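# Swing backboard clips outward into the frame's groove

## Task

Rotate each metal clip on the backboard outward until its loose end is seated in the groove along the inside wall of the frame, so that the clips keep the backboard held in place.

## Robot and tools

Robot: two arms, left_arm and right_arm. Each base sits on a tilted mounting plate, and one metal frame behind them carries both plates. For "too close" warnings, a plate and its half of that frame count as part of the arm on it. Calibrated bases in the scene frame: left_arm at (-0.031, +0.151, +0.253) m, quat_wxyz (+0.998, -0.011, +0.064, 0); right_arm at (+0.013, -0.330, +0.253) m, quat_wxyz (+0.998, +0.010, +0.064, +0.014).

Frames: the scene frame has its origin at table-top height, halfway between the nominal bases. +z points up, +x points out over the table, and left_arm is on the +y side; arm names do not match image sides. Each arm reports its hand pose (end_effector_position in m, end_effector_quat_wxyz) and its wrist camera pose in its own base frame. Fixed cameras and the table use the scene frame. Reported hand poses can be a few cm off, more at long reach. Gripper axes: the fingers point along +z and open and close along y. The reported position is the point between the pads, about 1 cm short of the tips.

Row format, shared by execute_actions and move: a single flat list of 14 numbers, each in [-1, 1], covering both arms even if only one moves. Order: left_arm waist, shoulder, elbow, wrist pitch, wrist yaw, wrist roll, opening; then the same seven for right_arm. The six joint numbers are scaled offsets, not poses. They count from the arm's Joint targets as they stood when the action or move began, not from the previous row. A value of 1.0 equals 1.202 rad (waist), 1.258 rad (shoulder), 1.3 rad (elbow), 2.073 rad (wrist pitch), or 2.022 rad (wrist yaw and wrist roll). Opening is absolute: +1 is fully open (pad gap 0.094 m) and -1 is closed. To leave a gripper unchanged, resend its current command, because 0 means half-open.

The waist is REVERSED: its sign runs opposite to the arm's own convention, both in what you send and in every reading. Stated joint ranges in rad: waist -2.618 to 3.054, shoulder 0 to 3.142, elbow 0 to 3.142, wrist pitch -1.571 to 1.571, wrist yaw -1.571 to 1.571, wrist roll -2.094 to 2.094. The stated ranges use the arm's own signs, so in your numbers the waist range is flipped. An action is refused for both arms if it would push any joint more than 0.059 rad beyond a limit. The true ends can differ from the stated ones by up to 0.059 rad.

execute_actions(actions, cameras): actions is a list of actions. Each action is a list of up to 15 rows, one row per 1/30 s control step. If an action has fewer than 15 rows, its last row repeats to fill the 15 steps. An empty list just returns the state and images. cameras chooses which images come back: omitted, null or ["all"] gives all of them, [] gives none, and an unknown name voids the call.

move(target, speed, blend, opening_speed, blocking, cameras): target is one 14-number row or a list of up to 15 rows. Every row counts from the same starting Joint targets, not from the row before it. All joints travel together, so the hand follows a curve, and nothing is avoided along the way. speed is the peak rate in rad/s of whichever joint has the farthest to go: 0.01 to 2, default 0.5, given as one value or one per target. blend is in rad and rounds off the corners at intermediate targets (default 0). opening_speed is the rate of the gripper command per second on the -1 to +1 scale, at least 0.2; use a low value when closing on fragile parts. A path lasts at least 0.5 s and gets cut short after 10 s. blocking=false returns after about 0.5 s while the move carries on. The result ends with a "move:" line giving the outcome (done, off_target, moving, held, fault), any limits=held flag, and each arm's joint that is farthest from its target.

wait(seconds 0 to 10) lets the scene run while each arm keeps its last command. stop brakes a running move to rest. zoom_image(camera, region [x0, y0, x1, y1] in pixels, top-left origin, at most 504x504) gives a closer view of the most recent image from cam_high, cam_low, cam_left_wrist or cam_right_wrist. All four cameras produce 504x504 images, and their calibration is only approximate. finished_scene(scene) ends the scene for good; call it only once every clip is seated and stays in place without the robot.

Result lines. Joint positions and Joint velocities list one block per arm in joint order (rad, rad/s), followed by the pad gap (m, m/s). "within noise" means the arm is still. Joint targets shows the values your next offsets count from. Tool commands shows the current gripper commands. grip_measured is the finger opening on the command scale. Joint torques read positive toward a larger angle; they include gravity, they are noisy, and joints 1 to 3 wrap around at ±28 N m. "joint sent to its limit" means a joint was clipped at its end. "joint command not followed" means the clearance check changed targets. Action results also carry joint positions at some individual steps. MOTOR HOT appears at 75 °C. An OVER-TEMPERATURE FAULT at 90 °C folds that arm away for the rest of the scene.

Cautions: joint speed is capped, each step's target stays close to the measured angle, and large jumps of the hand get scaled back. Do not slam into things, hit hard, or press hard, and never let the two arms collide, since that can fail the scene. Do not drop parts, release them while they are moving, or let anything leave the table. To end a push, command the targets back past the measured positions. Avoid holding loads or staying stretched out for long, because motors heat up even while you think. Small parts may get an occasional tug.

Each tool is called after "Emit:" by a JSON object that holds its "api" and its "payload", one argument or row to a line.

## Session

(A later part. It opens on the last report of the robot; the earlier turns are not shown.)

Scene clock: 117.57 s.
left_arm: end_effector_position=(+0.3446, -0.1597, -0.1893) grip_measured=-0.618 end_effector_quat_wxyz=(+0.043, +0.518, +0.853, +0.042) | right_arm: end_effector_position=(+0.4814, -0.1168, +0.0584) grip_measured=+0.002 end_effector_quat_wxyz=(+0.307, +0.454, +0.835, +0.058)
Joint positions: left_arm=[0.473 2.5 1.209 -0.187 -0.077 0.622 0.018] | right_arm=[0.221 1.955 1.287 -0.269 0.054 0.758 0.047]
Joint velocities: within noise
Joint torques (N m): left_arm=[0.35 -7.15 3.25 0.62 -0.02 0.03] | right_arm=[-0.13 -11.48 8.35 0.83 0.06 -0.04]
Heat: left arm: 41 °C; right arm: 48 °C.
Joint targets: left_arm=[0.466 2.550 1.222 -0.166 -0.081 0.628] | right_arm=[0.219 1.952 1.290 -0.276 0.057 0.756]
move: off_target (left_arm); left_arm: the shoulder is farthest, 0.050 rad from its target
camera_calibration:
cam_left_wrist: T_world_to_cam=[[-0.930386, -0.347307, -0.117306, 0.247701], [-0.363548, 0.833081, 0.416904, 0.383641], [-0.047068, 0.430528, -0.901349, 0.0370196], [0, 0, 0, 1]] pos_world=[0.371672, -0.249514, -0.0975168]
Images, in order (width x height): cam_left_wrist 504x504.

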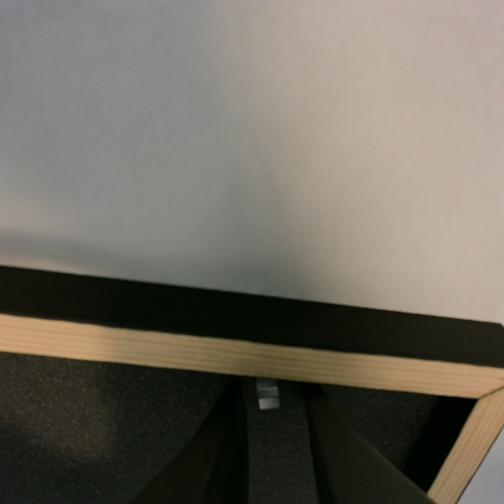

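Emit:
{"api": "move", "payload": {
  "target": [0,0,0,0,0,0,-0.84,0,0,0,0,0,0,0.0],
  "opening_speed": 0.3,
  "cameras": ["cam_left_wrist"]
}}

Emit:
{"api": "zoom_image", "payload": {
  "camera": "cam_left_wrist",
  "region": [190, 320, 350, 450]
}}

Emit:
{"api": "move", "payload": {
  "target": [0,0,0,0,0,0,-0.9,0,0,0,0,0,0,0.0],
  "opening_speed": 0.3,
  "cameras": ["cam_left_wrist"]
}}

Emit:
{"api": "zoom_image", "payload": {
  "camera": "cam_left_wrist",
  "region": [190, 320, 350, 450]
}}

Scene clock: 119.50 s.
left_arm: end_effector_position=(+0.3468, -0.1585, -0.1890) grip_measured=-0.837 end_effector_quat_wxyz=(+0.044, +0.518, +0.853, +0.048) | right_arm: end_effector_position=(+0.4814, -0.1168, +0.0584) grip_measured=+0.002 end_effector_quat_wxyz=(+0.307, +0.454, +0.835, +0.058)
Joint positions: left_arm=[0.473 2.502 1.213 -0.188 -0.089 0.622 0.008] | right_arm=[0.221 1.955 1.287 -0.269 0.054 0.758 0.047]
Joint velocities: within noise
Joint torques (N m): left_arm=[0.43 -7.38 2.93 0.59 0.07 0.09] | right_arm=[-0.13 -11.49 8.36 0.83 0.06 -0.04]
Heat: left arm: 41 °C; right arm: 48 °C.
Joint targets: left_arm=[0.466 2.550 1.221 -0.166 -0.081 0.628] | right_arm=[0.219 1.952 1.290 -0.276 0.057 0.756]
move: off_target (left_arm); left_arm: the shoulder is farthest, 0.048 rad from its target
camera_calibration:
cam_left_wrist: T_world_to_cam=[[-0.929097, -0.347178, -0.127464, 0.247842], [-0.367569, 0.828718, 0.422043, 0.384971], [-0.0408925, 0.43897, -0.897571, 0.0367123], [0, 0, 0, 1]] pos_world=[0.373274, -0.249103, -0.0979315]
Images, in order (width x height): cam_left_wrist 504x504.

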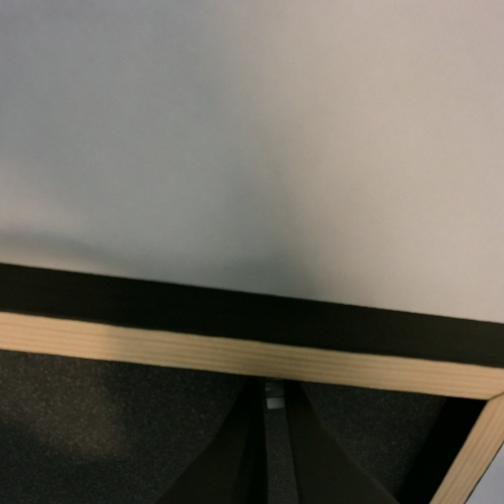

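Scaled by 3.150 from the camera's 504x504 image, which has a finer 720x720 frame.

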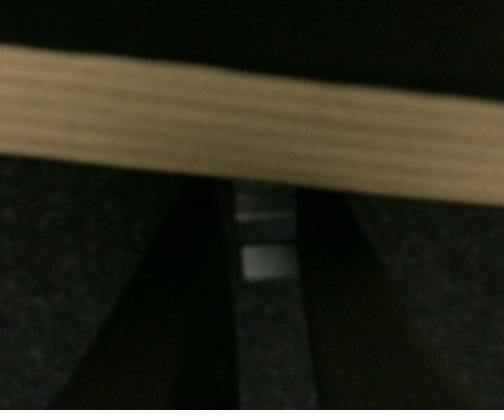

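Scene clock: 120.00 s.
left_arm: end_effector_position=(+0.3461, -0.1588, -0.1891) grip_measured=-0.895 end_effector_quat_wxyz=(+0.043, +0.518, +0.853, +0.046) | right_arm: end_effector_position=(+0.4814, -0.1168, +0.0584) grip_measured=+0.002 end_effector_quat_wxyz=(+0.307, +0.454, +0.835, +0.058)
Joint positions: left_arm=[0.473 2.502 1.213 -0.19 -0.086 0.622 0.005] | right_arm=[0.221 1.955 1.287 -0.269 0.054 0.758 0.047]
Joint velocities: within noise
Joint torques (N m): left_arm=[0.38 -7.3 2.86 0.63 0.1 0.08] | right_arm=[-0.13 -11.48 8.35 0.83 0.07 -0.03]
Heat: left arm: 41 °C; right arm: 48 °C.
Joint targets: left_arm=[0.466 2.550 1.221 -0.166 -0.080 0.627] | right_arm=[0.219 1.952 1.290 -0.276 0.057 0.756]
move: off_target (left_arm); left_arm: the shoulder is farthest, 0.048 rad from its target
camera_calibration:
cam_left_wrist: T_world_to_cam=[[-0.929617, -0.347152, -0.123684, 0.247971], [-0.36593, 0.829752, 0.421433, 0.384513], [-0.0436745, 0.437031, -0.898385, 0.0372429], [0, 0, 0, 1]] pos_world=[0.37285, -0.249244, -0.0979182]
Images, in order (width x height): cam_left_wrist 504x504.

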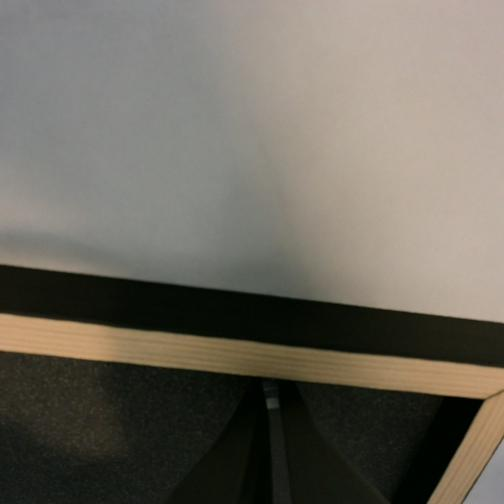

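Scaled by 3.150 from the camera's 504x504 image, which has a finer 720x720 frame.

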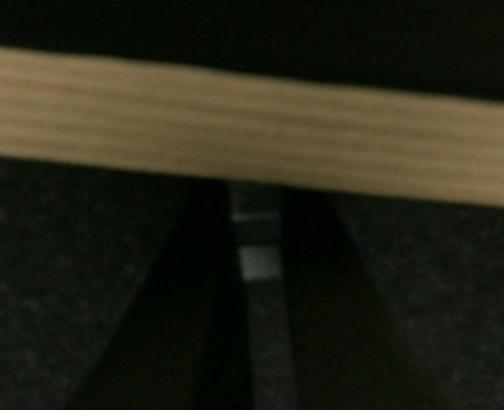

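Emit:
{"api": "move", "payload": {
  "target": [0,0,0,0,0,0,-0.95,0,0,0,0,0,0,0.0],
  "opening_speed": 0.3,
  "cameras": ["cam_left_wrist"]
}}

Emit:
{"api": "zoom_image", "payload": {
  "camera": "cam_left_wrist",
  "region": [190, 320, 350, 450]
}}

Scene clock: 121.17 s.
left_arm: end_effector_position=(+0.3459, -0.1588, -0.1892) grip_measured=-0.950 end_effector_quat_wxyz=(+0.043, +0.518, +0.853, +0.046) | right_arm: end_effector_position=(+0.4814, -0.1168, +0.0584) grip_measured=+0.002 end_effector_quat_wxyz=(+0.307, +0.454, +0.835, +0.058)
Joint positions: left_arm=[0.473 2.502 1.213 -0.19 -0.085 0.623 0.002] | right_arm=[0.221 1.955 1.287 -0.269 0.054 0.758 0.047]
Joint velocities: left_arm=[0.002 0.002 -0.017 -0.022 -0.037 0.037 -0.005] | right_arm=[within noise]
Joint torques (N m): left_arm=[0.39 -7.34 2.74 0.58 0.05 0.04] | right_arm=[-0.13 -11.49 8.36 0.84 0.07 -0.03]
Heat: left arm: 40 °C; right arm: 48 °C.
Joint targets: left_arm=[0.466 2.550 1.221 -0.167 -0.081 0.627] | right_arm=[0.219 1.952 1.290 -0.276 0.057 0.756]
move: off_target (left_arm); left_arm: the shoulder is farthest, 0.048 rad from its target
camera_calibration:
cam_left_wrist: T_world_to_cam=[[-0.930133, -0.346046, -0.122906, 0.248294], [-0.364583, 0.830118, 0.421881, 0.384106], [-0.0439634, 0.437215, -0.898282, 0.0373511], [0, 0, 0, 1]] pos_world=[0.372627, -0.249263, -0.0979784]
Images, in order (width x height): cam_left_wrist 504x504.

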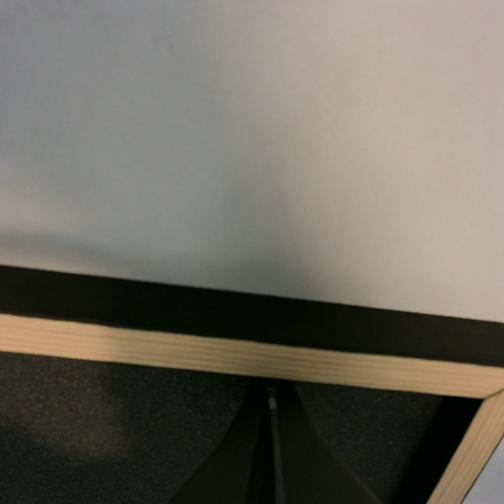

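Scaled by 3.150 from the camera's 504x504 image, which has a finer 720x720 frame.

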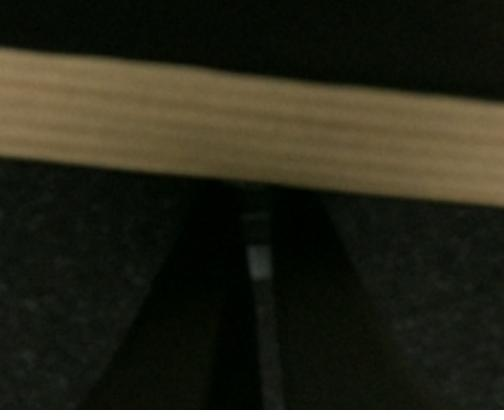

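Emit:
{"api": "move", "payload": {
  "target": [0,0,0,0,0,-0.15,-0.97,0,0,0,0,0,0,0.0],
  "opening_speed": 0.3,
  "speed": 0.3,
  "cameras": ["cam_left_wrist"]
}}

Emit:
{"api": "zoom_image", "payload": {
  "camera": "cam_left_wrist",
  "region": [190, 320, 350, 450]
}}

Scene clock: 124.73 s.
left_arm: end_effector_position=(+0.3444, -0.1600, -0.1894) grip_measured=-0.958 end_effector_quat_wxyz=(+0.047, +0.390, +0.919, +0.034) | right_arm: end_effector_position=(+0.4814, -0.1168, +0.0584) grip_measured=+0.002 end_effector_quat_wxyz=(+0.307, +0.454, +0.835, +0.058)
Joint positions: left_arm=[0.473 2.502 1.213 -0.194 -0.075 0.334 0.002] | right_arm=[0.221 1.955 1.287 -0.269 0.054 0.758 0.047]
Joint velocities: within noise
Joint torques (N m): left_arm=[0.47 -7.32 2.74 0.65 -0.04 -0.11] | right_arm=[-0.13 -11.49 8.38 0.83 0.06 -0.03]
Heat: left arm: 40 °C; right arm: 48 °C.
Joint targets: left_arm=[0.466 2.550 1.221 -0.166 -0.081 0.324] | right_arm=[0.219 1.952 1.290 -0.276 0.057 0.756]
move: off_target (left_arm); left_arm: the shoulder is farthest, 0.048 rad from its target
camera_calibration:
cam_left_wrist: T_world_to_cam=[[-0.793568, -0.599429, -0.104563, 0.162333], [-0.587251, 0.709493, 0.389558, 0.435881], [-0.159326, 0.370546, -0.915047, 0.0634939], [0, 0, 0, 1]] pos_world=[0.39491, -0.235475, -0.0947271]
Images, in order (width x height): cam_left_wrist 504x504.

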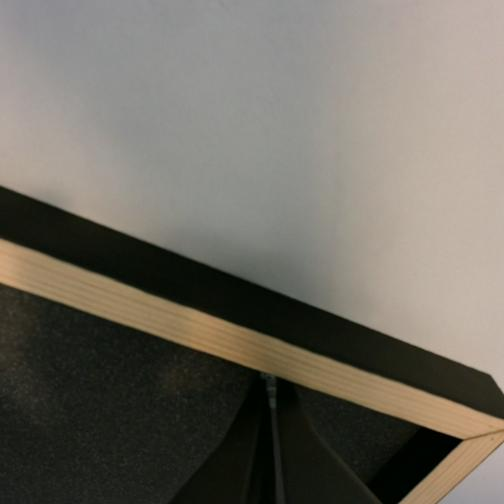

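Scaled by 3.150 from the camera's 504x504 image, which has a finer 720x720 frame.

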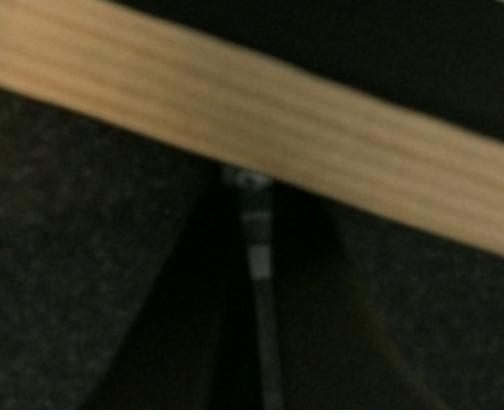

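Emit:
{"api": "move", "payload": {
  "target": [
    [0.011,0,0,-0.006,0,-0.166,-0.97,0,0,0,0,0,0,0.0],
    [0.0216,0,0,-0.0116,0,-0.333,-0.97,0,0,0,0,0,0,0.0]
  ],
  "speed": 0.4,
  "blend": 0.02,
  "cameras": ["cam_left_wrist"]
}}

Emit:
{"api": "zoom_image", "payload": {
  "camera": "cam_left_wrist",
  "region": [190, 320, 350, 450]
}}

Scene clock: 129.60 s.
left_arm: end_effector_position=(+0.3416, -0.1645, -0.1897) grip_measured=-0.958 end_effector_quat_wxyz=(+0.053, +0.070, +0.996, +0.014) | right_arm: end_effector_position=(+0.4814, -0.1168, +0.0584) grip_measured=+0.002 end_effector_quat_wxyz=(+0.307, +0.454, +0.835, +0.058)
Joint positions: left_arm=[0.484 2.503 1.213 -0.195 -0.069 -0.341 0.002] | right_arm=[0.221 1.955 1.287 -0.269 0.054 0.758 0.047]
Joint velocities: within noise
Joint torques (N m): left_arm=[1.61 -7.5 2.91 0.43 -0.07 -0.06] | right_arm=[-0.14 -11.49 8.36 0.83 0.06 -0.03]
Heat: left arm: 40 °C; right arm: 48 °C.
Joint targets: left_arm=[0.492 2.550 1.221 -0.190 -0.081 -0.349] | right_arm=[0.219 1.952 1.290 -0.276 0.057 0.756]
move: off_target (left_arm); left_arm: the shoulder is farthest, 0.047 rad from its target
camera_calibration:
cam_left_wrist: T_world_to_cam=[[-0.257737, -0.965077, -0.0468874, -0.0748419], [-0.911874, 0.22691, 0.342049, 0.460122], [-0.319464, 0.130914, -0.938512, 0.0752224], [0, 0, 0, 1]] pos_world=[0.424314, -0.186482, -0.0902961]
Images, in order (width x height): cam_left_wrist 504x504.

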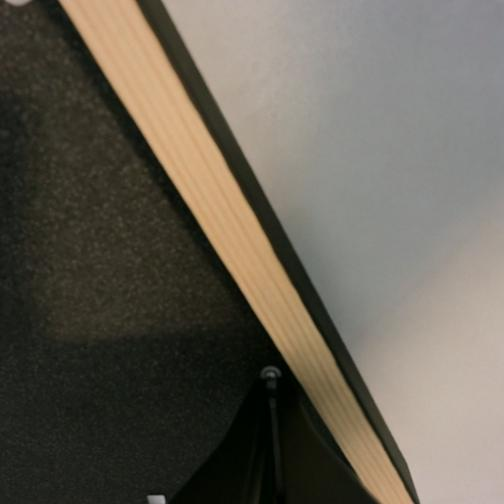

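Scaled by 3.150 from the camera's 504x504 image, which has a finer 720x720 frame.

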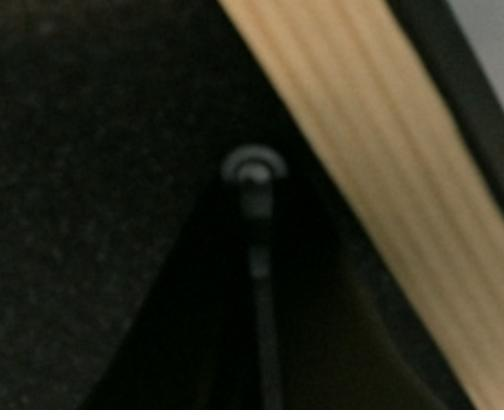

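Emit:
{"api": "move", "payload": {
  "target": [
    [0,0,0,0,0,0,-0.75,0,0,0,0,0,0,0.0],
    [0,-0.055,-0.012,-0.01,0,0,-0.75,0,0,0,0,0,0,0.0],
    [0,-0.115,-0.0377,-0.0285,0,0,-0.75,0,0,0,0,0,0,0.0]
  ],
  "speed": 0.2,
  "opening_speed": 0.4,
  "cameras": ["cam_left_wrist"]
}}

Emit:
{"api": "zoom_image", "payload": {
  "camera": "cam_left_wrist",
  "region": [190, 280, 350, 410]
}}

Scene clock: 133.20 s.
left_arm: end_effector_position=(+0.3379, -0.1608, -0.1710) grip_measured=-0.752 end_effector_quat_wxyz=(+0.052, +0.069, +0.996, +0.020) | right_arm: end_effector_position=(+0.4814, -0.1168, +0.0584) grip_measured=+0.002 end_effector_quat_wxyz=(+0.307, +0.454, +0.835, +0.058)
Joint positions: left_arm=[0.484 2.435 1.183 -0.24 -0.079 -0.344 0.012] | right_arm=[0.221 1.955 1.287 -0.269 0.054 0.758 0.047]
Joint velocities: within noise
Joint torques (N m): left_arm=[1.48 -13.45 1.63 0.21 -0.03 -0.1] | right_arm=[-0.14 -11.51 8.38 0.83 0.06 -0.03]
Heat: left arm: 40 °C; right arm: 48 °C.
Joint targets: left_arm=[0.492 2.405 1.173 -0.249 -0.081 -0.349] | right_arm=[0.219 1.952 1.290 -0.276 0.057 0.756]
move: done
camera_calibration:
cam_left_wrist: T_world_to_cam=[[-0.2549, -0.965252, -0.0575782, -0.0741462], [-0.911781, 0.220098, 0.346718, 0.449098], [-0.321997, 0.140877, -0.936201, 0.0940195], [0, 0, 0, 1]] pos_world=[0.420853, -0.18366, -0.0719583]
Images, in order (width x height): cam_left_wrist 504x504.

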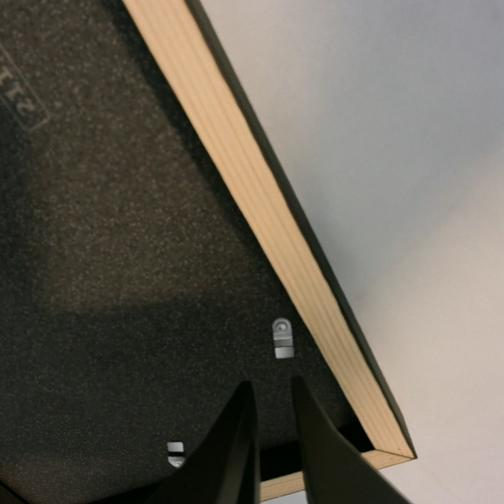

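Scaled by 3.150 from the camera's 504x504 image, which has a finer 720x720 frame.

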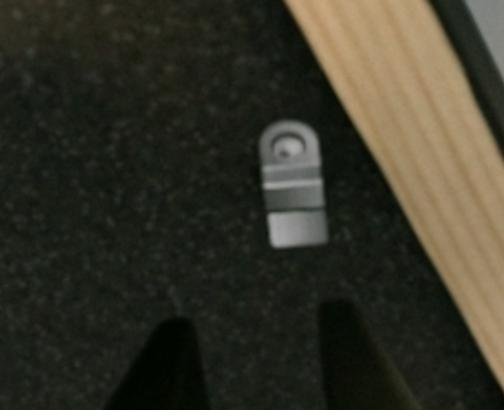

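Emit:
{"api": "move", "payload": {
  "target": [
    [0.0233,-0.03,0.02,0.01,0,-0.1914,-0.234,0,0,0,0,0,0,0.0],
    [0.0233,0.085,0.0377,0.0294,0,-0.1914,-0.234,0,0,0,0,0,0,0.0]
  ],
  "speed": 0.25,
  "cameras": ["cam_left_wrist"]
}}

Emit:
{"api": "zoom_image", "payload": {
  "camera": "cam_left_wrist",
  "region": [170, 310, 370, 470]
}}

Scene clock: 138.57 s.
left_arm: end_effector_position=(+0.3397, -0.1731, -0.1846) grip_measured=-0.236 end_effector_quat_wxyz=(+0.061, -0.111, +0.992, +0.004) | right_arm: end_effector_position=(+0.4814, -0.1168, +0.0584) grip_measured=+0.002 end_effector_quat_wxyz=(+0.307, +0.454, +0.835, +0.058)
Joint positions: left_arm=[0.511 2.487 1.209 -0.198 -0.079 -0.73 0.036] | right_arm=[0.221 1.955 1.287 -0.269 0.054 0.758 0.047]
Joint velocities: within noise
Joint torques (N m): left_arm=[1.76 -9.2 3.37 0.44 -0.01 -0.09] | right_arm=[-0.14 -11.48 8.36 0.84 0.06 -0.03]
Heat: left arm: 41 °C; right arm: 48 °C.
Joint targets: left_arm=[0.520 2.512 1.221 -0.189 -0.081 -0.736] | right_arm=[0.219 1.952 1.290 -0.276 0.057 0.756]
move: done
camera_calibration:
cam_left_wrist: T_world_to_cam=[[0.100171, -0.994933, -0.00855819, -0.203027], [-0.94221, -0.0976195, 0.320486, 0.408707], [-0.319698, -0.0240398, -0.947215, 0.0522078], [0, 0, 0, 1]] pos_world=[0.422116, -0.160845, -0.0832704]
Images, in order (width x height): cam_left_wrist 504x504.

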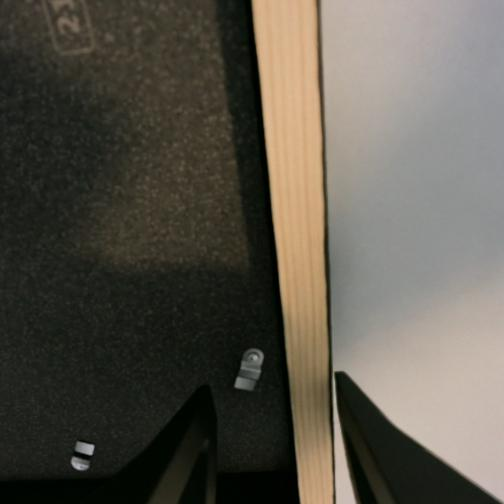

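Scaled by 2.520 from the camera's 504x504 image, which has a finer 720x720 frame.

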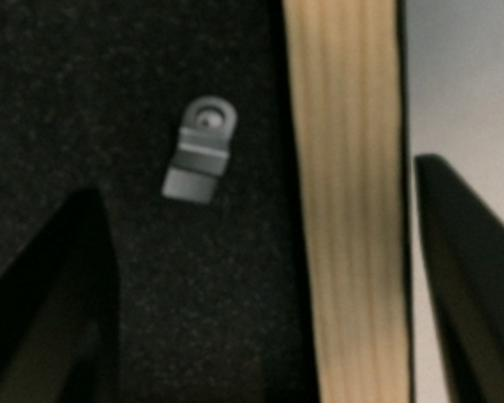

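Emit:
{"api": "execute_actions", "payload": {
  "actions": [],
  "cameras": ["cam_left_wrist"]
}}

Emit:
{"api": "zoom_image", "payload": {
  "camera": "cam_left_wrist",
  "region": [150, 290, 400, 490]
}}

Scene clock: 143.03 s.
left_arm: end_effector_position=(+0.3399, -0.1732, -0.1846) grip_measured=-0.236 end_effector_quat_wxyz=(+0.062, -0.111, +0.992, +0.004) | right_arm: end_effector_position=(+0.4814, -0.1168, +0.0584) grip_measured=+0.002 end_effector_quat_wxyz=(+0.307, +0.454, +0.835, +0.058)
Joint positions: left_arm=[0.511 2.487 1.209 -0.197 -0.079 -0.73 0.036] | right_arm=[0.221 1.955 1.287 -0.269 0.054 0.758 0.047]
Joint velocities: within noise
Joint torques (N m): left_arm=[1.62 -9.05 3.45 0.47 -0.03 -0.07] | right_arm=[-0.13 -11.49 8.36 0.83 0.07 -0.03]
Heat: left arm: 41 °C; right arm: 48 °C.
Joint targets: left_arm=[0.520 2.512 1.221 -0.189 -0.081 -0.736] | right_arm=[0.219 1.952 1.290 -0.276 0.057 0.756]
Tool commands: left_gripper/opening=-0.234 right_gripper/opening=+0.0
camera_calibration:
cam_left_wrist: T_world_to_cam=[[0.100556, -0.9949, -0.00785467, -0.203184], [-0.942495, -0.0977824, 0.319596, 0.408822], [-0.318735, -0.0247343, -0.947521, 0.0518045], [0, 0, 0, 1]] pos_world=[0.422256, -0.160891, -0.083168]
Images, in order (width x height): cam_left_wrist 504x504.

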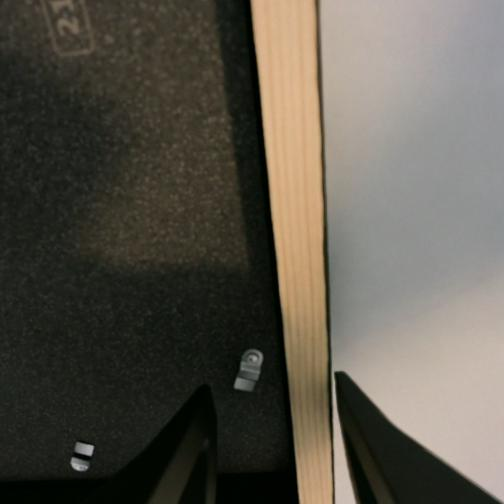

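Scaled by 2.016 from the camera's 504x504 image, which has a finer 720x720 frame.

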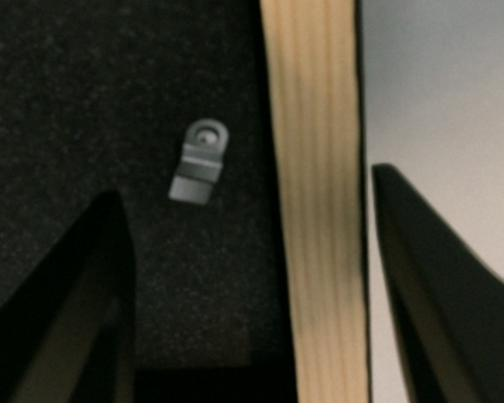

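Emit:
{"api": "move", "payload": {
  "target": [0.0005, 0.0215, 0.0115, 0.0085, 0, 0, -0.234, 0,0,0,0,0,0,0.0],
  "speed": 0.2,
  "cameras": ["cam_left_wrist"]
}}

Emit:
{"api": "zoom_image", "payload": {
  "camera": "cam_left_wrist",
  "region": [150, 290, 400, 490]
}}

Scene clock: 147.80 s.
left_arm: end_effector_position=(+0.3440, -0.1755, -0.1894) grip_measured=-0.236 end_effector_quat_wxyz=(+0.066, -0.112, +0.992, +0.001) | right_arm: end_effector_position=(+0.4814, -0.1168, +0.0584) grip_measured=+0.002 end_effector_quat_wxyz=(+0.307, +0.454, +0.835, +0.058)
Joint positions: left_arm=[0.511 2.507 1.224 -0.18 -0.079 -0.73 0.036] | right_arm=[0.221 1.955 1.287 -0.269 0.054 0.758 0.047]
Joint velocities: within noise
Joint torques (N m): left_arm=[1.74 -8.77 3.38 0.5 0.02 -0.09] | right_arm=[-0.13 -11.48 8.36 0.83 0.06 -0.03]
Heat: left arm: 41 °C; right arm: 49 °C.
Joint targets: left_arm=[0.521 2.539 1.236 -0.171 -0.081 -0.736] | right_arm=[0.219 1.952 1.290 -0.276 0.057 0.756]
move: done
camera_calibration:
cam_left_wrist: T_world_to_cam=[[0.100601, -0.994925, -0.00172432, -0.204754], [-0.945435, -0.0961359, 0.311305, 0.413697], [-0.309891, -0.0296873, -0.950308, 0.0440466], [0, 0, 0, 1]] pos_world=[0.425372, -0.162636, -0.0872814]
Images, in order (width x height): cam_left_wrist 504x504.

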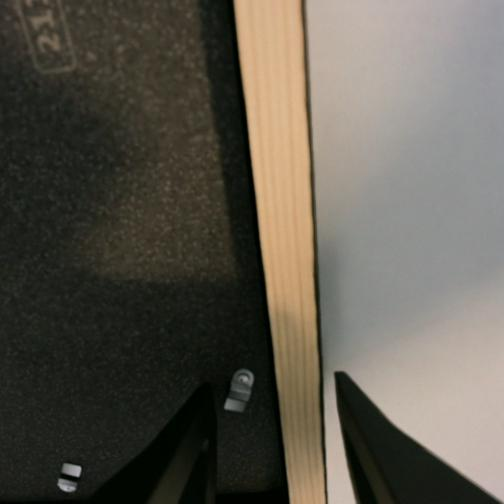

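Scaled by 2.016 from the camera's 504x504 image, which has a finer 720x720 frame.

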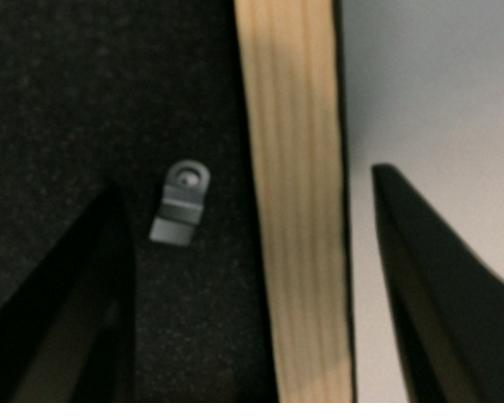

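Emit:
{"api": "move", "payload": {
  "target": [0.001, 0.0155, -0.001, -0.0005, 0, 0, -0.234, 0,0,0,0,0,0,0.0],
  "speed": 0.1,
  "cameras": []
}}

Emit:
{"api": "wait", "payload": {
  "seconds": 0.1,
  "cameras": ["cam_left_wrist"]
}}

Emit:
{"api": "zoom_image", "payload": {
  "camera": "cam_left_wrist",
  "region": [150, 290, 400, 490]
}}

Scene clock: 150.10 s.
left_arm: end_effector_position=(+0.3439, -0.1758, -0.1901) grip_measured=-0.236 end_effector_quat_wxyz=(+0.066, -0.111, +0.992, +0.001) | right_arm: end_effector_position=(+0.4814, -0.1168, +0.0584) grip_measured=+0.002 end_effector_quat_wxyz=(+0.307, +0.454, +0.835, +0.058)
Joint positions: left_arm=[0.512 2.51 1.225 -0.179 -0.079 -0.731 0.036] | right_arm=[0.221 1.955 1.287 -0.269 0.054 0.758 0.047]
Joint velocities: within noise
Joint torques (N m): left_arm=[1.76 -7.31 3.25 0.49 0 -0.07] | right_arm=[-0.14 -11.48 8.36 0.83 0.07 -0.04]
Heat: left arm: 41 °C; right arm: 49 °C.
Joint targets: left_arm=[0.522 2.559 1.235 -0.172 -0.080 -0.736] | right_arm=[0.219 1.952 1.290 -0.276 0.057 0.756]
move: off_target (left_arm); left_arm: the shoulder is farthest, 0.049 rad from its target
No camera images: "cameras" was empty.

Scene clock: 150.20 s.
left_arm: end_effector_position=(+0.3439, -0.1758, -0.1901) grip_measured=-0.236 end_effector_quat_wxyz=(+0.066, -0.111, +0.992, +0.001) | right_arm: end_effector_position=(+0.4814, -0.1168, +0.0584) grip_measured=+0.002 end_effector_quat_wxyz=(+0.307, +0.454, +0.835, +0.058)
Joint positions: left_arm=[0.512 2.51 1.225 -0.179 -0.079 -0.731 0.036] | right_arm=[0.221 1.955 1.287 -0.269 0.054 0.758 0.047]
Joint velocities: within noise
Joint torques (N m): left_arm=[1.72 -7.35 3.18 0.5 0.04 -0.11] | right_arm=[-0.13 -11.51 8.36 0.83 0.06 -0.03]
Heat: left arm: 41 °C; right arm: 49 °C.
Joint targets: left_arm=[0.522 2.559 1.235 -0.172 -0.080 -0.736] | right_arm=[0.219 1.952 1.290 -0.276 0.057 0.756]
Tool commands: left_gripper/opening=-0.234 right_gripper/opening=+0.0
wait: 0.10 s; no rest
camera_calibration:
cam_left_wrist: T_world_to_cam=[[0.0998789, -0.994998, -0.00198443, -0.204933], [-0.945564, -0.0955372, 0.311097, 0.413917], [-0.30973, -0.0291956, -0.950376, 0.0433053], [0, 0, 0, 1]] pos_world=[0.425267, -0.163099, -0.0880187]
Images, in order (width x height): cam_left_wrist 504x504.

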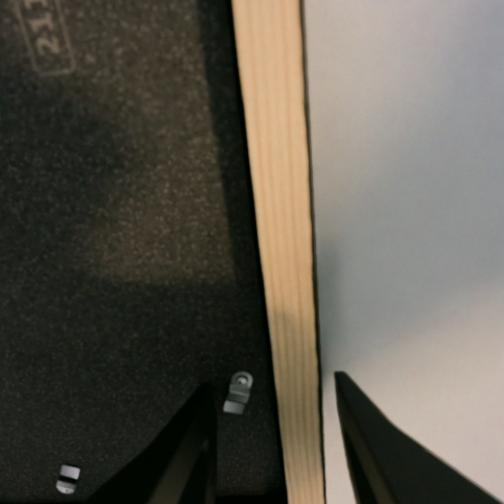

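Scaled by 2.016 from the camera's 504x504 image, which has a finer 720x720 frame.

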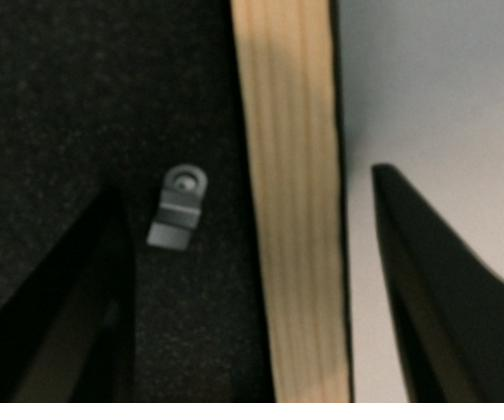

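Emit:
{"api": "move", "payload": {
  "target": [
    [0, -0.0747, -0.0246, -0.0169, 0, 0, -0.234, 0,0,0,0,0,0,0.0],
    [0.0008, -0.012, -0.0012, -0.0008, 0, 0, -0.234, 0,0,0,0,0,0,0.0]
  ],
  "speed": 0.15,
  "cameras": ["cam_left_wrist"]
}}

Emit:
{"api": "zoom_image", "payload": {
  "camera": "cam_left_wrist",
  "region": [150, 290, 400, 490]
}}

Scene clock: 153.77 s.
left_arm: end_effector_position=(+0.3406, -0.1745, -0.1904) grip_measured=-0.236 end_effector_quat_wxyz=(+0.062, -0.111, +0.992, +0.004) | right_arm: end_effector_position=(+0.4814, -0.1168, +0.0584) grip_measured=+0.002 end_effector_quat_wxyz=(+0.307, +0.454, +0.835, +0.058)
Joint positions: left_arm=[0.513 2.508 1.221 -0.187 -0.079 -0.731 0.036] | right_arm=[0.221 1.955 1.287 -0.269 0.054 0.758 0.047]
Joint velocities: within noise
Joint torques (N m): left_arm=[1.55 -8.36 3.23 0.56 -0.02 -0.07] | right_arm=[-0.12 -11.49 8.36 0.83 0.06 -0.03]
Heat: left arm: 41 °C; right arm: 49 °C.
Joint targets: left_arm=[0.523 2.544 1.234 -0.174 -0.080 -0.736] | right_arm=[0.219 1.952 1.290 -0.276 0.057 0.756]
move: done
camera_calibration:
cam_left_wrist: T_world_to_cam=[[0.0990672, -0.995046, -0.00829042, -0.204195], [-0.942599, -0.0965089, 0.319678, 0.411473], [-0.318894, -0.023855, -0.94749, 0.0466529], [0, 0, 0, 1]] pos_world=[0.422961, -0.16236, -0.0890285]
Images, in order (width x height): cam_left_wrist 504x504.

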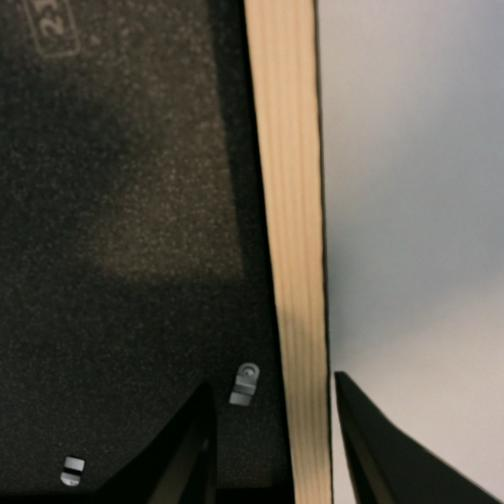

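Scaled by 2.016 from the camera's 504x504 image, which has a finer 720x720 frame.

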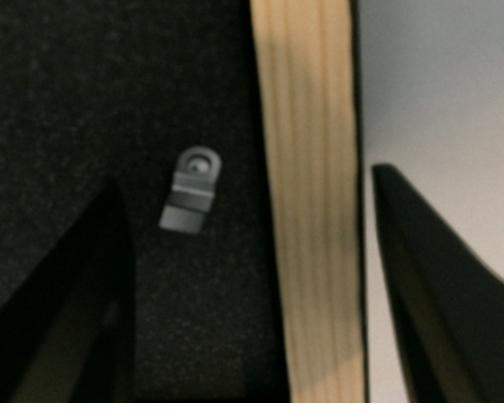

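Emit:
{"api": "move", "payload": {
  "target": [0.0, 0.012, 0.0, 0.002, 0, 0, -0.234, 0,0,0,0,0,0,0.0],
  "speed": 0.1,
  "cameras": ["cam_left_wrist"]
}}

Emit:
{"api": "zoom_image", "payload": {
  "camera": "cam_left_wrist",
  "region": [150, 290, 400, 490]
}}

Scene clock: 155.43 s.
left_arm: end_effector_position=(+0.3406, -0.1744, -0.1907) grip_measured=-0.236 end_effector_quat_wxyz=(+0.061, -0.111, +0.992, +0.005) | right_arm: end_effector_position=(+0.4814, -0.1168, +0.0584) grip_measured=+0.002 end_effector_quat_wxyz=(+0.307, +0.454, +0.835, +0.058)
Joint positions: left_arm=[0.513 2.51 1.223 -0.189 -0.079 -0.732 0.036] | right_arm=[0.221 1.955 1.287 -0.269 0.054 0.758 0.047]
Joint velocities: within noise
Joint torques (N m): left_arm=[1.81 -7.21 3.36 0.53 -0.01 -0.09] | right_arm=[-0.14 -11.49 8.35 0.83 0.07 -0.03]
Heat: left arm: 41 °C; right arm: 49 °C.
Joint targets: left_arm=[0.523 2.559 1.234 -0.170 -0.081 -0.736] | right_arm=[0.219 1.952 1.290 -0.276 0.057 0.756]
move: off_target (left_arm); left_arm: the shoulder is farthest, 0.049 rad from its target
camera_calibration:
cam_left_wrist: T_world_to_cam=[[0.0994698, -0.994996, -0.00943127, -0.204456], [-0.942195, -0.0972306, 0.320647, 0.411487], [-0.319959, -0.0230086, -0.947152, 0.046934], [0, 0, 0, 1]] pos_world=[0.423055, -0.162344, -0.0894166]
Images, in order (width x height): cam_left_wrist 504x504.

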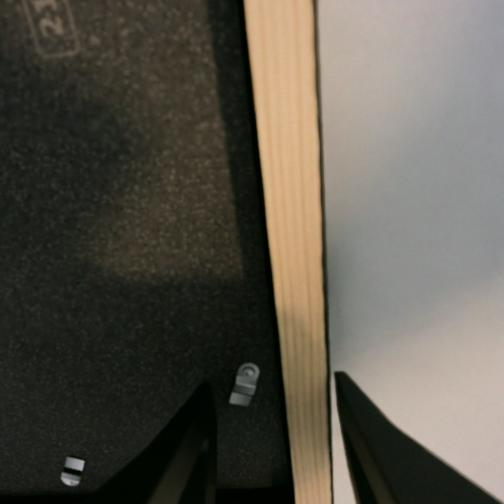

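Scaled by 2.016 from the camera's 504x504 image, which has a finer 720x720 frame.

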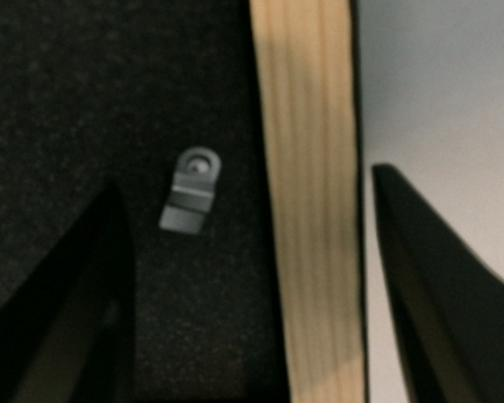

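Emit:
{"api": "move", "payload": {
  "target": [0, -0.0747, 0, 0.0015, 0, 0, -0.234, 0,0,0,0,0,0,0.0],
  "speed": 0.15,
  "cameras": []
}}

Scene clock: 159.70 s.
left_arm: end_effector_position=(+0.3468, -0.1780, -0.1861) grip_measured=-0.236 end_effector_quat_wxyz=(+0.072, -0.111, +0.991, -0.003) | right_arm: end_effector_position=(+0.4814, -0.1168, +0.0584) grip_measured=+0.002 end_effector_quat_wxyz=(+0.307, +0.454, +0.835, +0.058)
Joint positions: left_arm=[0.513 2.499 1.223 -0.175 -0.079 -0.732 0.036] | right_arm=[0.221 1.955 1.287 -0.269 0.054 0.758 0.047]
Joint velocities: within noise
Joint torques (N m): left_arm=[1.63 -14.34 3.33 0.52 0.01 -0.08] | right_arm=[-0.13 -11.48 8.38 0.83 0.06 -0.04]
Heat: left arm: 41 °C; right arm: 49 °C.
Joint targets: left_arm=[0.523 2.465 1.234 -0.166 -0.080 -0.736] | right_arm=[0.219 1.952 1.290 -0.276 0.057 0.756]
move: done
No camera images: "cameras" was empty.

Emit:
{"api": "move", "payload": {
  "target": [
    [0, -0.004, 0, 0.009, 0, 0, -0.234, 0,0,0,0,0,0,0.0],
    [0, 0, 0, -0.0138, 0, 0, -0.234, 0,0,0,0,0,0,0.0],
    [0, 0.063, 0, -0.0138, 0, 0, -0.234, 0,0,0,0,0,0,0.0]
  ],
  "speed": 0.15,
  "cameras": ["cam_left_wrist"]
}}

Emit:
{"api": "zoom_image", "payload": {
  "camera": "cam_left_wrist",
  "region": [150, 290, 400, 490]
}}

Scene clock: 161.73 s.
left_arm: end_effector_position=(+0.3421, -0.1757, -0.1902) grip_measured=-0.236 end_effector_quat_wxyz=(+0.064, -0.110, +0.992, +0.003) | right_arm: end_effector_position=(+0.4814, -0.1168, +0.0584) grip_measured=+0.002 end_effector_quat_wxyz=(+0.307, +0.454, +0.835, +0.058)
Joint positions: left_arm=[0.514 2.509 1.224 -0.185 -0.079 -0.732 0.036] | right_arm=[0.221 1.955 1.287 -0.269 0.054 0.758 0.047]
Joint velocities: within noise
Joint torques (N m): left_arm=[1.66 -8.38 2.97 0.31 0 -0.06] | right_arm=[-0.13 -11.49 8.36 0.83 0.06 -0.03]
Heat: left arm: 41 °C; right arm: 49 °C.
Joint targets: left_arm=[0.523 2.544 1.234 -0.195 -0.080 -0.736] | right_arm=[0.219 1.952 1.290 -0.276 0.057 0.756]
move: done
camera_calibration:
cam_left_wrist: T_world_to_cam=[[0.0987123, -0.9951, -0.00561175, -0.204871], [-0.943906, -0.0954167, 0.316129, 0.412613], [-0.315115, -0.0259088, -0.9487, 0.0454785], [0, 0, 0, 1]] pos_world=[0.424022, -0.163318, -0.0884431]
Images, in order (width x height): cam_left_wrist 504x504.

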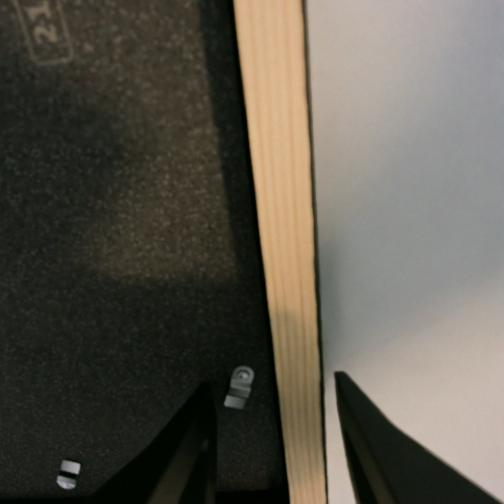

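Scaled by 2.016 from the camera's 504x504 image, which has a finer 720x720 frame.

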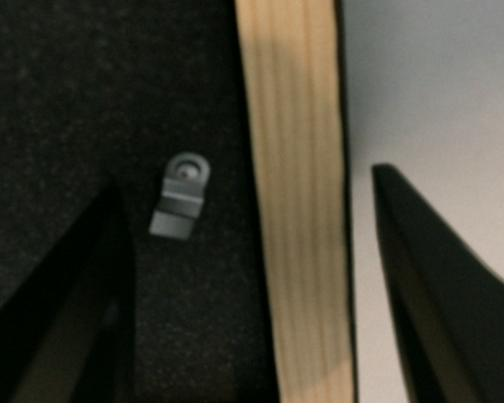

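Emit:
{"api": "move", "payload": {
  "target": [0.0, 0.013, 0.0, 0.0, 0, 0, -0.234, 0,0,0,0,0,0,0.0],
  "speed": 0.1,
  "cameras": []
}}

Emit:
{"api": "move", "payload": {
  "target": [0.0, 0.0, 0.0, 0.0, 0, 0, -0.48, 0,0,0,0,0,0,0.0],
  "opening_speed": 0.3,
  "cameras": ["cam_left_wrist"]
}}

Emit:
{"api": "zoom_image", "payload": {
  "camera": "cam_left_wrist",
  "region": [150, 290, 400, 490]
}}

Scene clock: 163.93 s.
left_arm: end_effector_position=(+0.3418, -0.1755, -0.1906) grip_measured=-0.236 end_effector_quat_wxyz=(+0.062, -0.110, +0.992, +0.004) | right_arm: end_effector_position=(+0.4814, -0.1168, +0.0584) grip_measured=+0.002 end_effector_quat_wxyz=(+0.307, +0.454, +0.835, +0.058)
Joint positions: left_arm=[0.514 2.512 1.228 -0.19 -0.079 -0.732 0.036] | right_arm=[0.221 1.955 1.287 -0.269 0.054 0.758 0.047]
Joint velocities: within noise
Joint torques (N m): left_arm=[1.68 -7.32 2.82 0.35 -0.03 -0.06] | right_arm=[-0.13 -11.48 8.36 0.84 0.07 -0.03]
Heat: left arm: 41 °C; right arm: 49 °C.
Joint targets: left_arm=[0.523 2.560 1.234 -0.195 -0.080 -0.736] | right_arm=[0.219 1.952 1.290 -0.276 0.057 0.756]
move: off_target (left_arm); left_arm: the shoulder is farthest, 0.049 rad from its target
No camera images: "cameras" was empty.

Scene clock: 164.97 s.
left_arm: end_effector_position=(+0.3417, -0.1769, -0.1904) grip_measured=-0.477 end_effector_quat_wxyz=(+0.063, -0.109, +0.992, +0.004) | right_arm: end_effector_position=(+0.4814, -0.1168, +0.0584) grip_measured=+0.002 end_effector_quat_wxyz=(+0.307, +0.454, +0.835, +0.058)
Joint positions: left_arm=[0.518 2.512 1.23 -0.192 -0.081 -0.732 0.025] | right_arm=[0.221 1.955 1.287 -0.269 0.054 0.758 0.047]
Joint velocities: within noise
Joint torques (N m): left_arm=[1.24 -7.36 2.48 0.38 0.03 -0.07] | right_arm=[-0.13 -11.48 8.36 0.83 0.07 -0.04]
Heat: left arm: 41 °C; right arm: 49 °C.
Joint targets: left_arm=[0.523 2.560 1.234 -0.195 -0.080 -0.736] | right_arm=[0.219 1.952 1.290 -0.276 0.057 0.756]
move: off_target (left_arm); left_arm: the shoulder is farthest, 0.048 rad from its target
camera_calibration:
cam_left_wrist: T_world_to_cam=[[0.0954613, -0.995392, -0.00904301, -0.205677], [-0.943568, -0.0933778, 0.317742, 0.41277], [-0.317122, -0.0217994, -0.948134, 0.0466237], [0, 0, 0, 1]] pos_world=[0.423896, -0.165169, -0.0888089]
Images, in order (width x height): cam_left_wrist 504x504.

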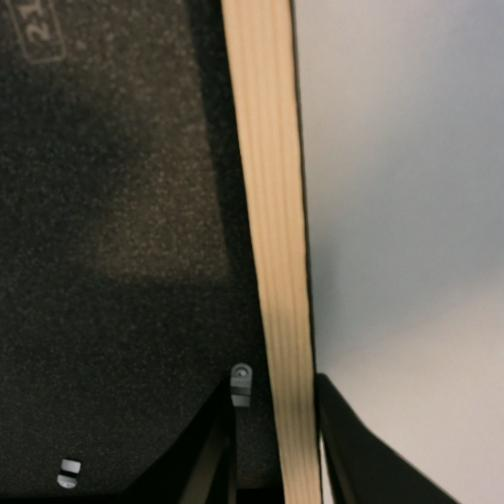

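Scaled by 2.016 from the camera's 504x504 image, which has a finer 720x720 frame.

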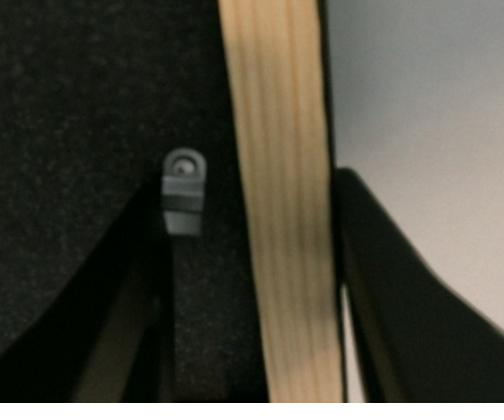

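Good. Continue.

Emit:
{"api": "move", "payload": {
  "target": [0.0, 0.0, 0.0, 0.0, 0, 0, -0.56, 0,0,0,0,0,0,0.0],
  "opening_speed": 0.2,
  "cameras": ["cam_left_wrist"]
}}

Emit:
{"api": "zoom_image", "payload": {
  "camera": "cam_left_wrist",
  "region": [150, 290, 400, 490]
}}

Emit:
{"api": "move", "payload": {
  "target": [0.0, 0.0, 0.0, 0.0, 0, 0, -0.61, 0,0,0,0,0,0,0.0],
  "opening_speed": 0.2,
  "cameras": ["cam_left_wrist"]
}}

Emit:
{"api": "zoom_image", "payload": {
  "camera": "cam_left_wrist",
  "region": [150, 290, 400, 490]
}}

Scene clock: 166.53 s.
left_arm: end_effector_position=(+0.3418, -0.1786, -0.1903) grip_measured=-0.556 end_effector_quat_wxyz=(+0.063, -0.109, +0.992, +0.001) | right_arm: end_effector_position=(+0.4814, -0.1168, +0.0584) grip_measured=+0.002 end_effector_quat_wxyz=(+0.307, +0.454, +0.835, +0.058)
Joint positions: left_arm=[0.519 2.512 1.23 -0.189 -0.076 -0.734 0.021] | right_arm=[0.221 1.955 1.287 -0.269 0.054 0.758 0.047]
Joint velocities: within noise
Joint torques (N m): left_arm=[1.32 -7.35 2.58 0.35 -0.05 -0.07] | right_arm=[-0.13 -11.49 8.36 0.83 0.07 -0.04]
Heat: left arm: 41 °C; right arm: 49 °C.
Joint targets: left_arm=[0.523 2.560 1.234 -0.195 -0.080 -0.736] | right_arm=[0.219 1.952 1.290 -0.276 0.057 0.756]
move: off_target (left_arm); left_arm: the shoulder is farthest, 0.048 rad from its target
camera_calibration:
cam_left_wrist: T_world_to_cam=[[0.0956845, -0.995409, -0.00248218, -0.206193], [-0.94367, -0.091504, 0.317984, 0.413144], [-0.316751, -0.0280838, -0.948093, 0.0454452], [0, 0, 0, 1]] pos_world=[0.423996, -0.166166, -0.0887986]
Images, in order (width x height): cam_left_wrist 504x504.

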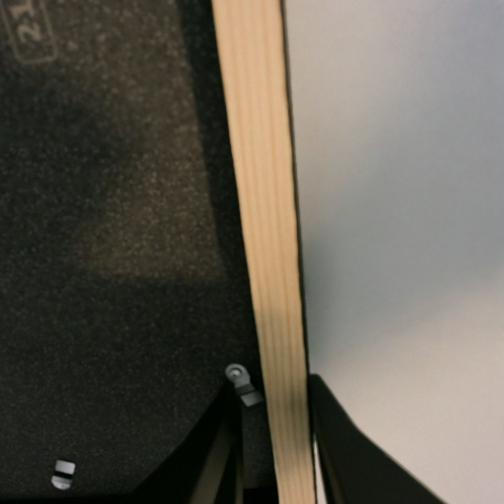

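Scaled by 2.016 from the camera's 504x504 image, which has a finer 720x720 frame.

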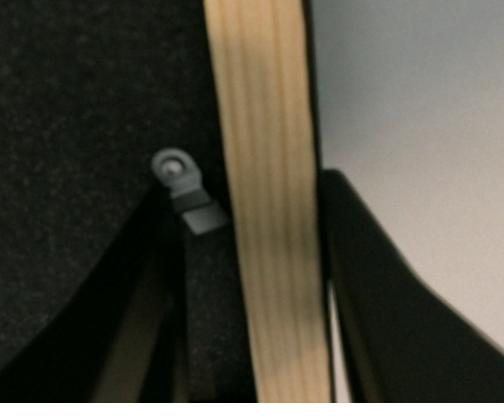

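Scene clock: 167.03 s.
left_arm: end_effector_position=(+0.3422, -0.1798, -0.1902) grip_measured=-0.606 end_effector_quat_wxyz=(+0.063, -0.109, +0.992, -0.001) | right_arm: end_effector_position=(+0.4814, -0.1168, +0.0584) grip_measured=+0.002 end_effector_quat_wxyz=(+0.307, +0.454, +0.835, +0.058)
Joint positions: left_arm=[0.52 2.512 1.231 -0.187 -0.073 -0.735 0.019] | right_arm=[0.221 1.955 1.287 -0.269 0.054 0.758 0.047]
Joint velocities: within noise
Joint torques (N m): left_arm=[1.21 -7.49 2.51 0.33 -0.04 -0.01] | right_arm=[-0.14 -11.49 8.36 0.84 0.07 -0.03]
Heat: left arm: 41 °C; right arm: 49 °C.
Joint targets: left_arm=[0.523 2.560 1.234 -0.195 -0.080 -0.736] | right_arm=[0.219 1.952 1.290 -0.276 0.057 0.756]
move: off_target (left_arm); left_arm: the shoulder is farthest, 0.048 rad from its target
camera_calibration:
cam_left_wrist: T_world_to_cam=[[0.0946528, -0.99551, 0.00127603, -0.206427], [-0.944083, -0.0893563, 0.317369, 0.413714], [-0.315829, -0.0312445, -0.948301, 0.0447659], [0, 0, 0, 1]] pos_world=[0.424258, -0.167133, -0.0885849]
Images, in order (width x height): cam_left_wrist 504x504.

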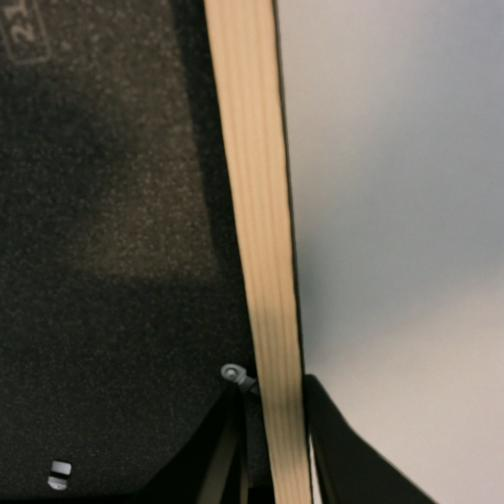

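Scaled by 2.016 from the camera's 504x504 image, which has a finer 720x720 frame.

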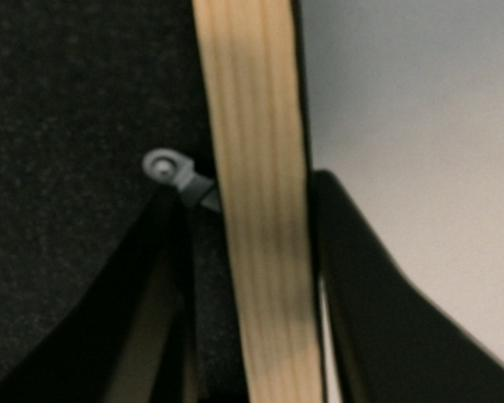

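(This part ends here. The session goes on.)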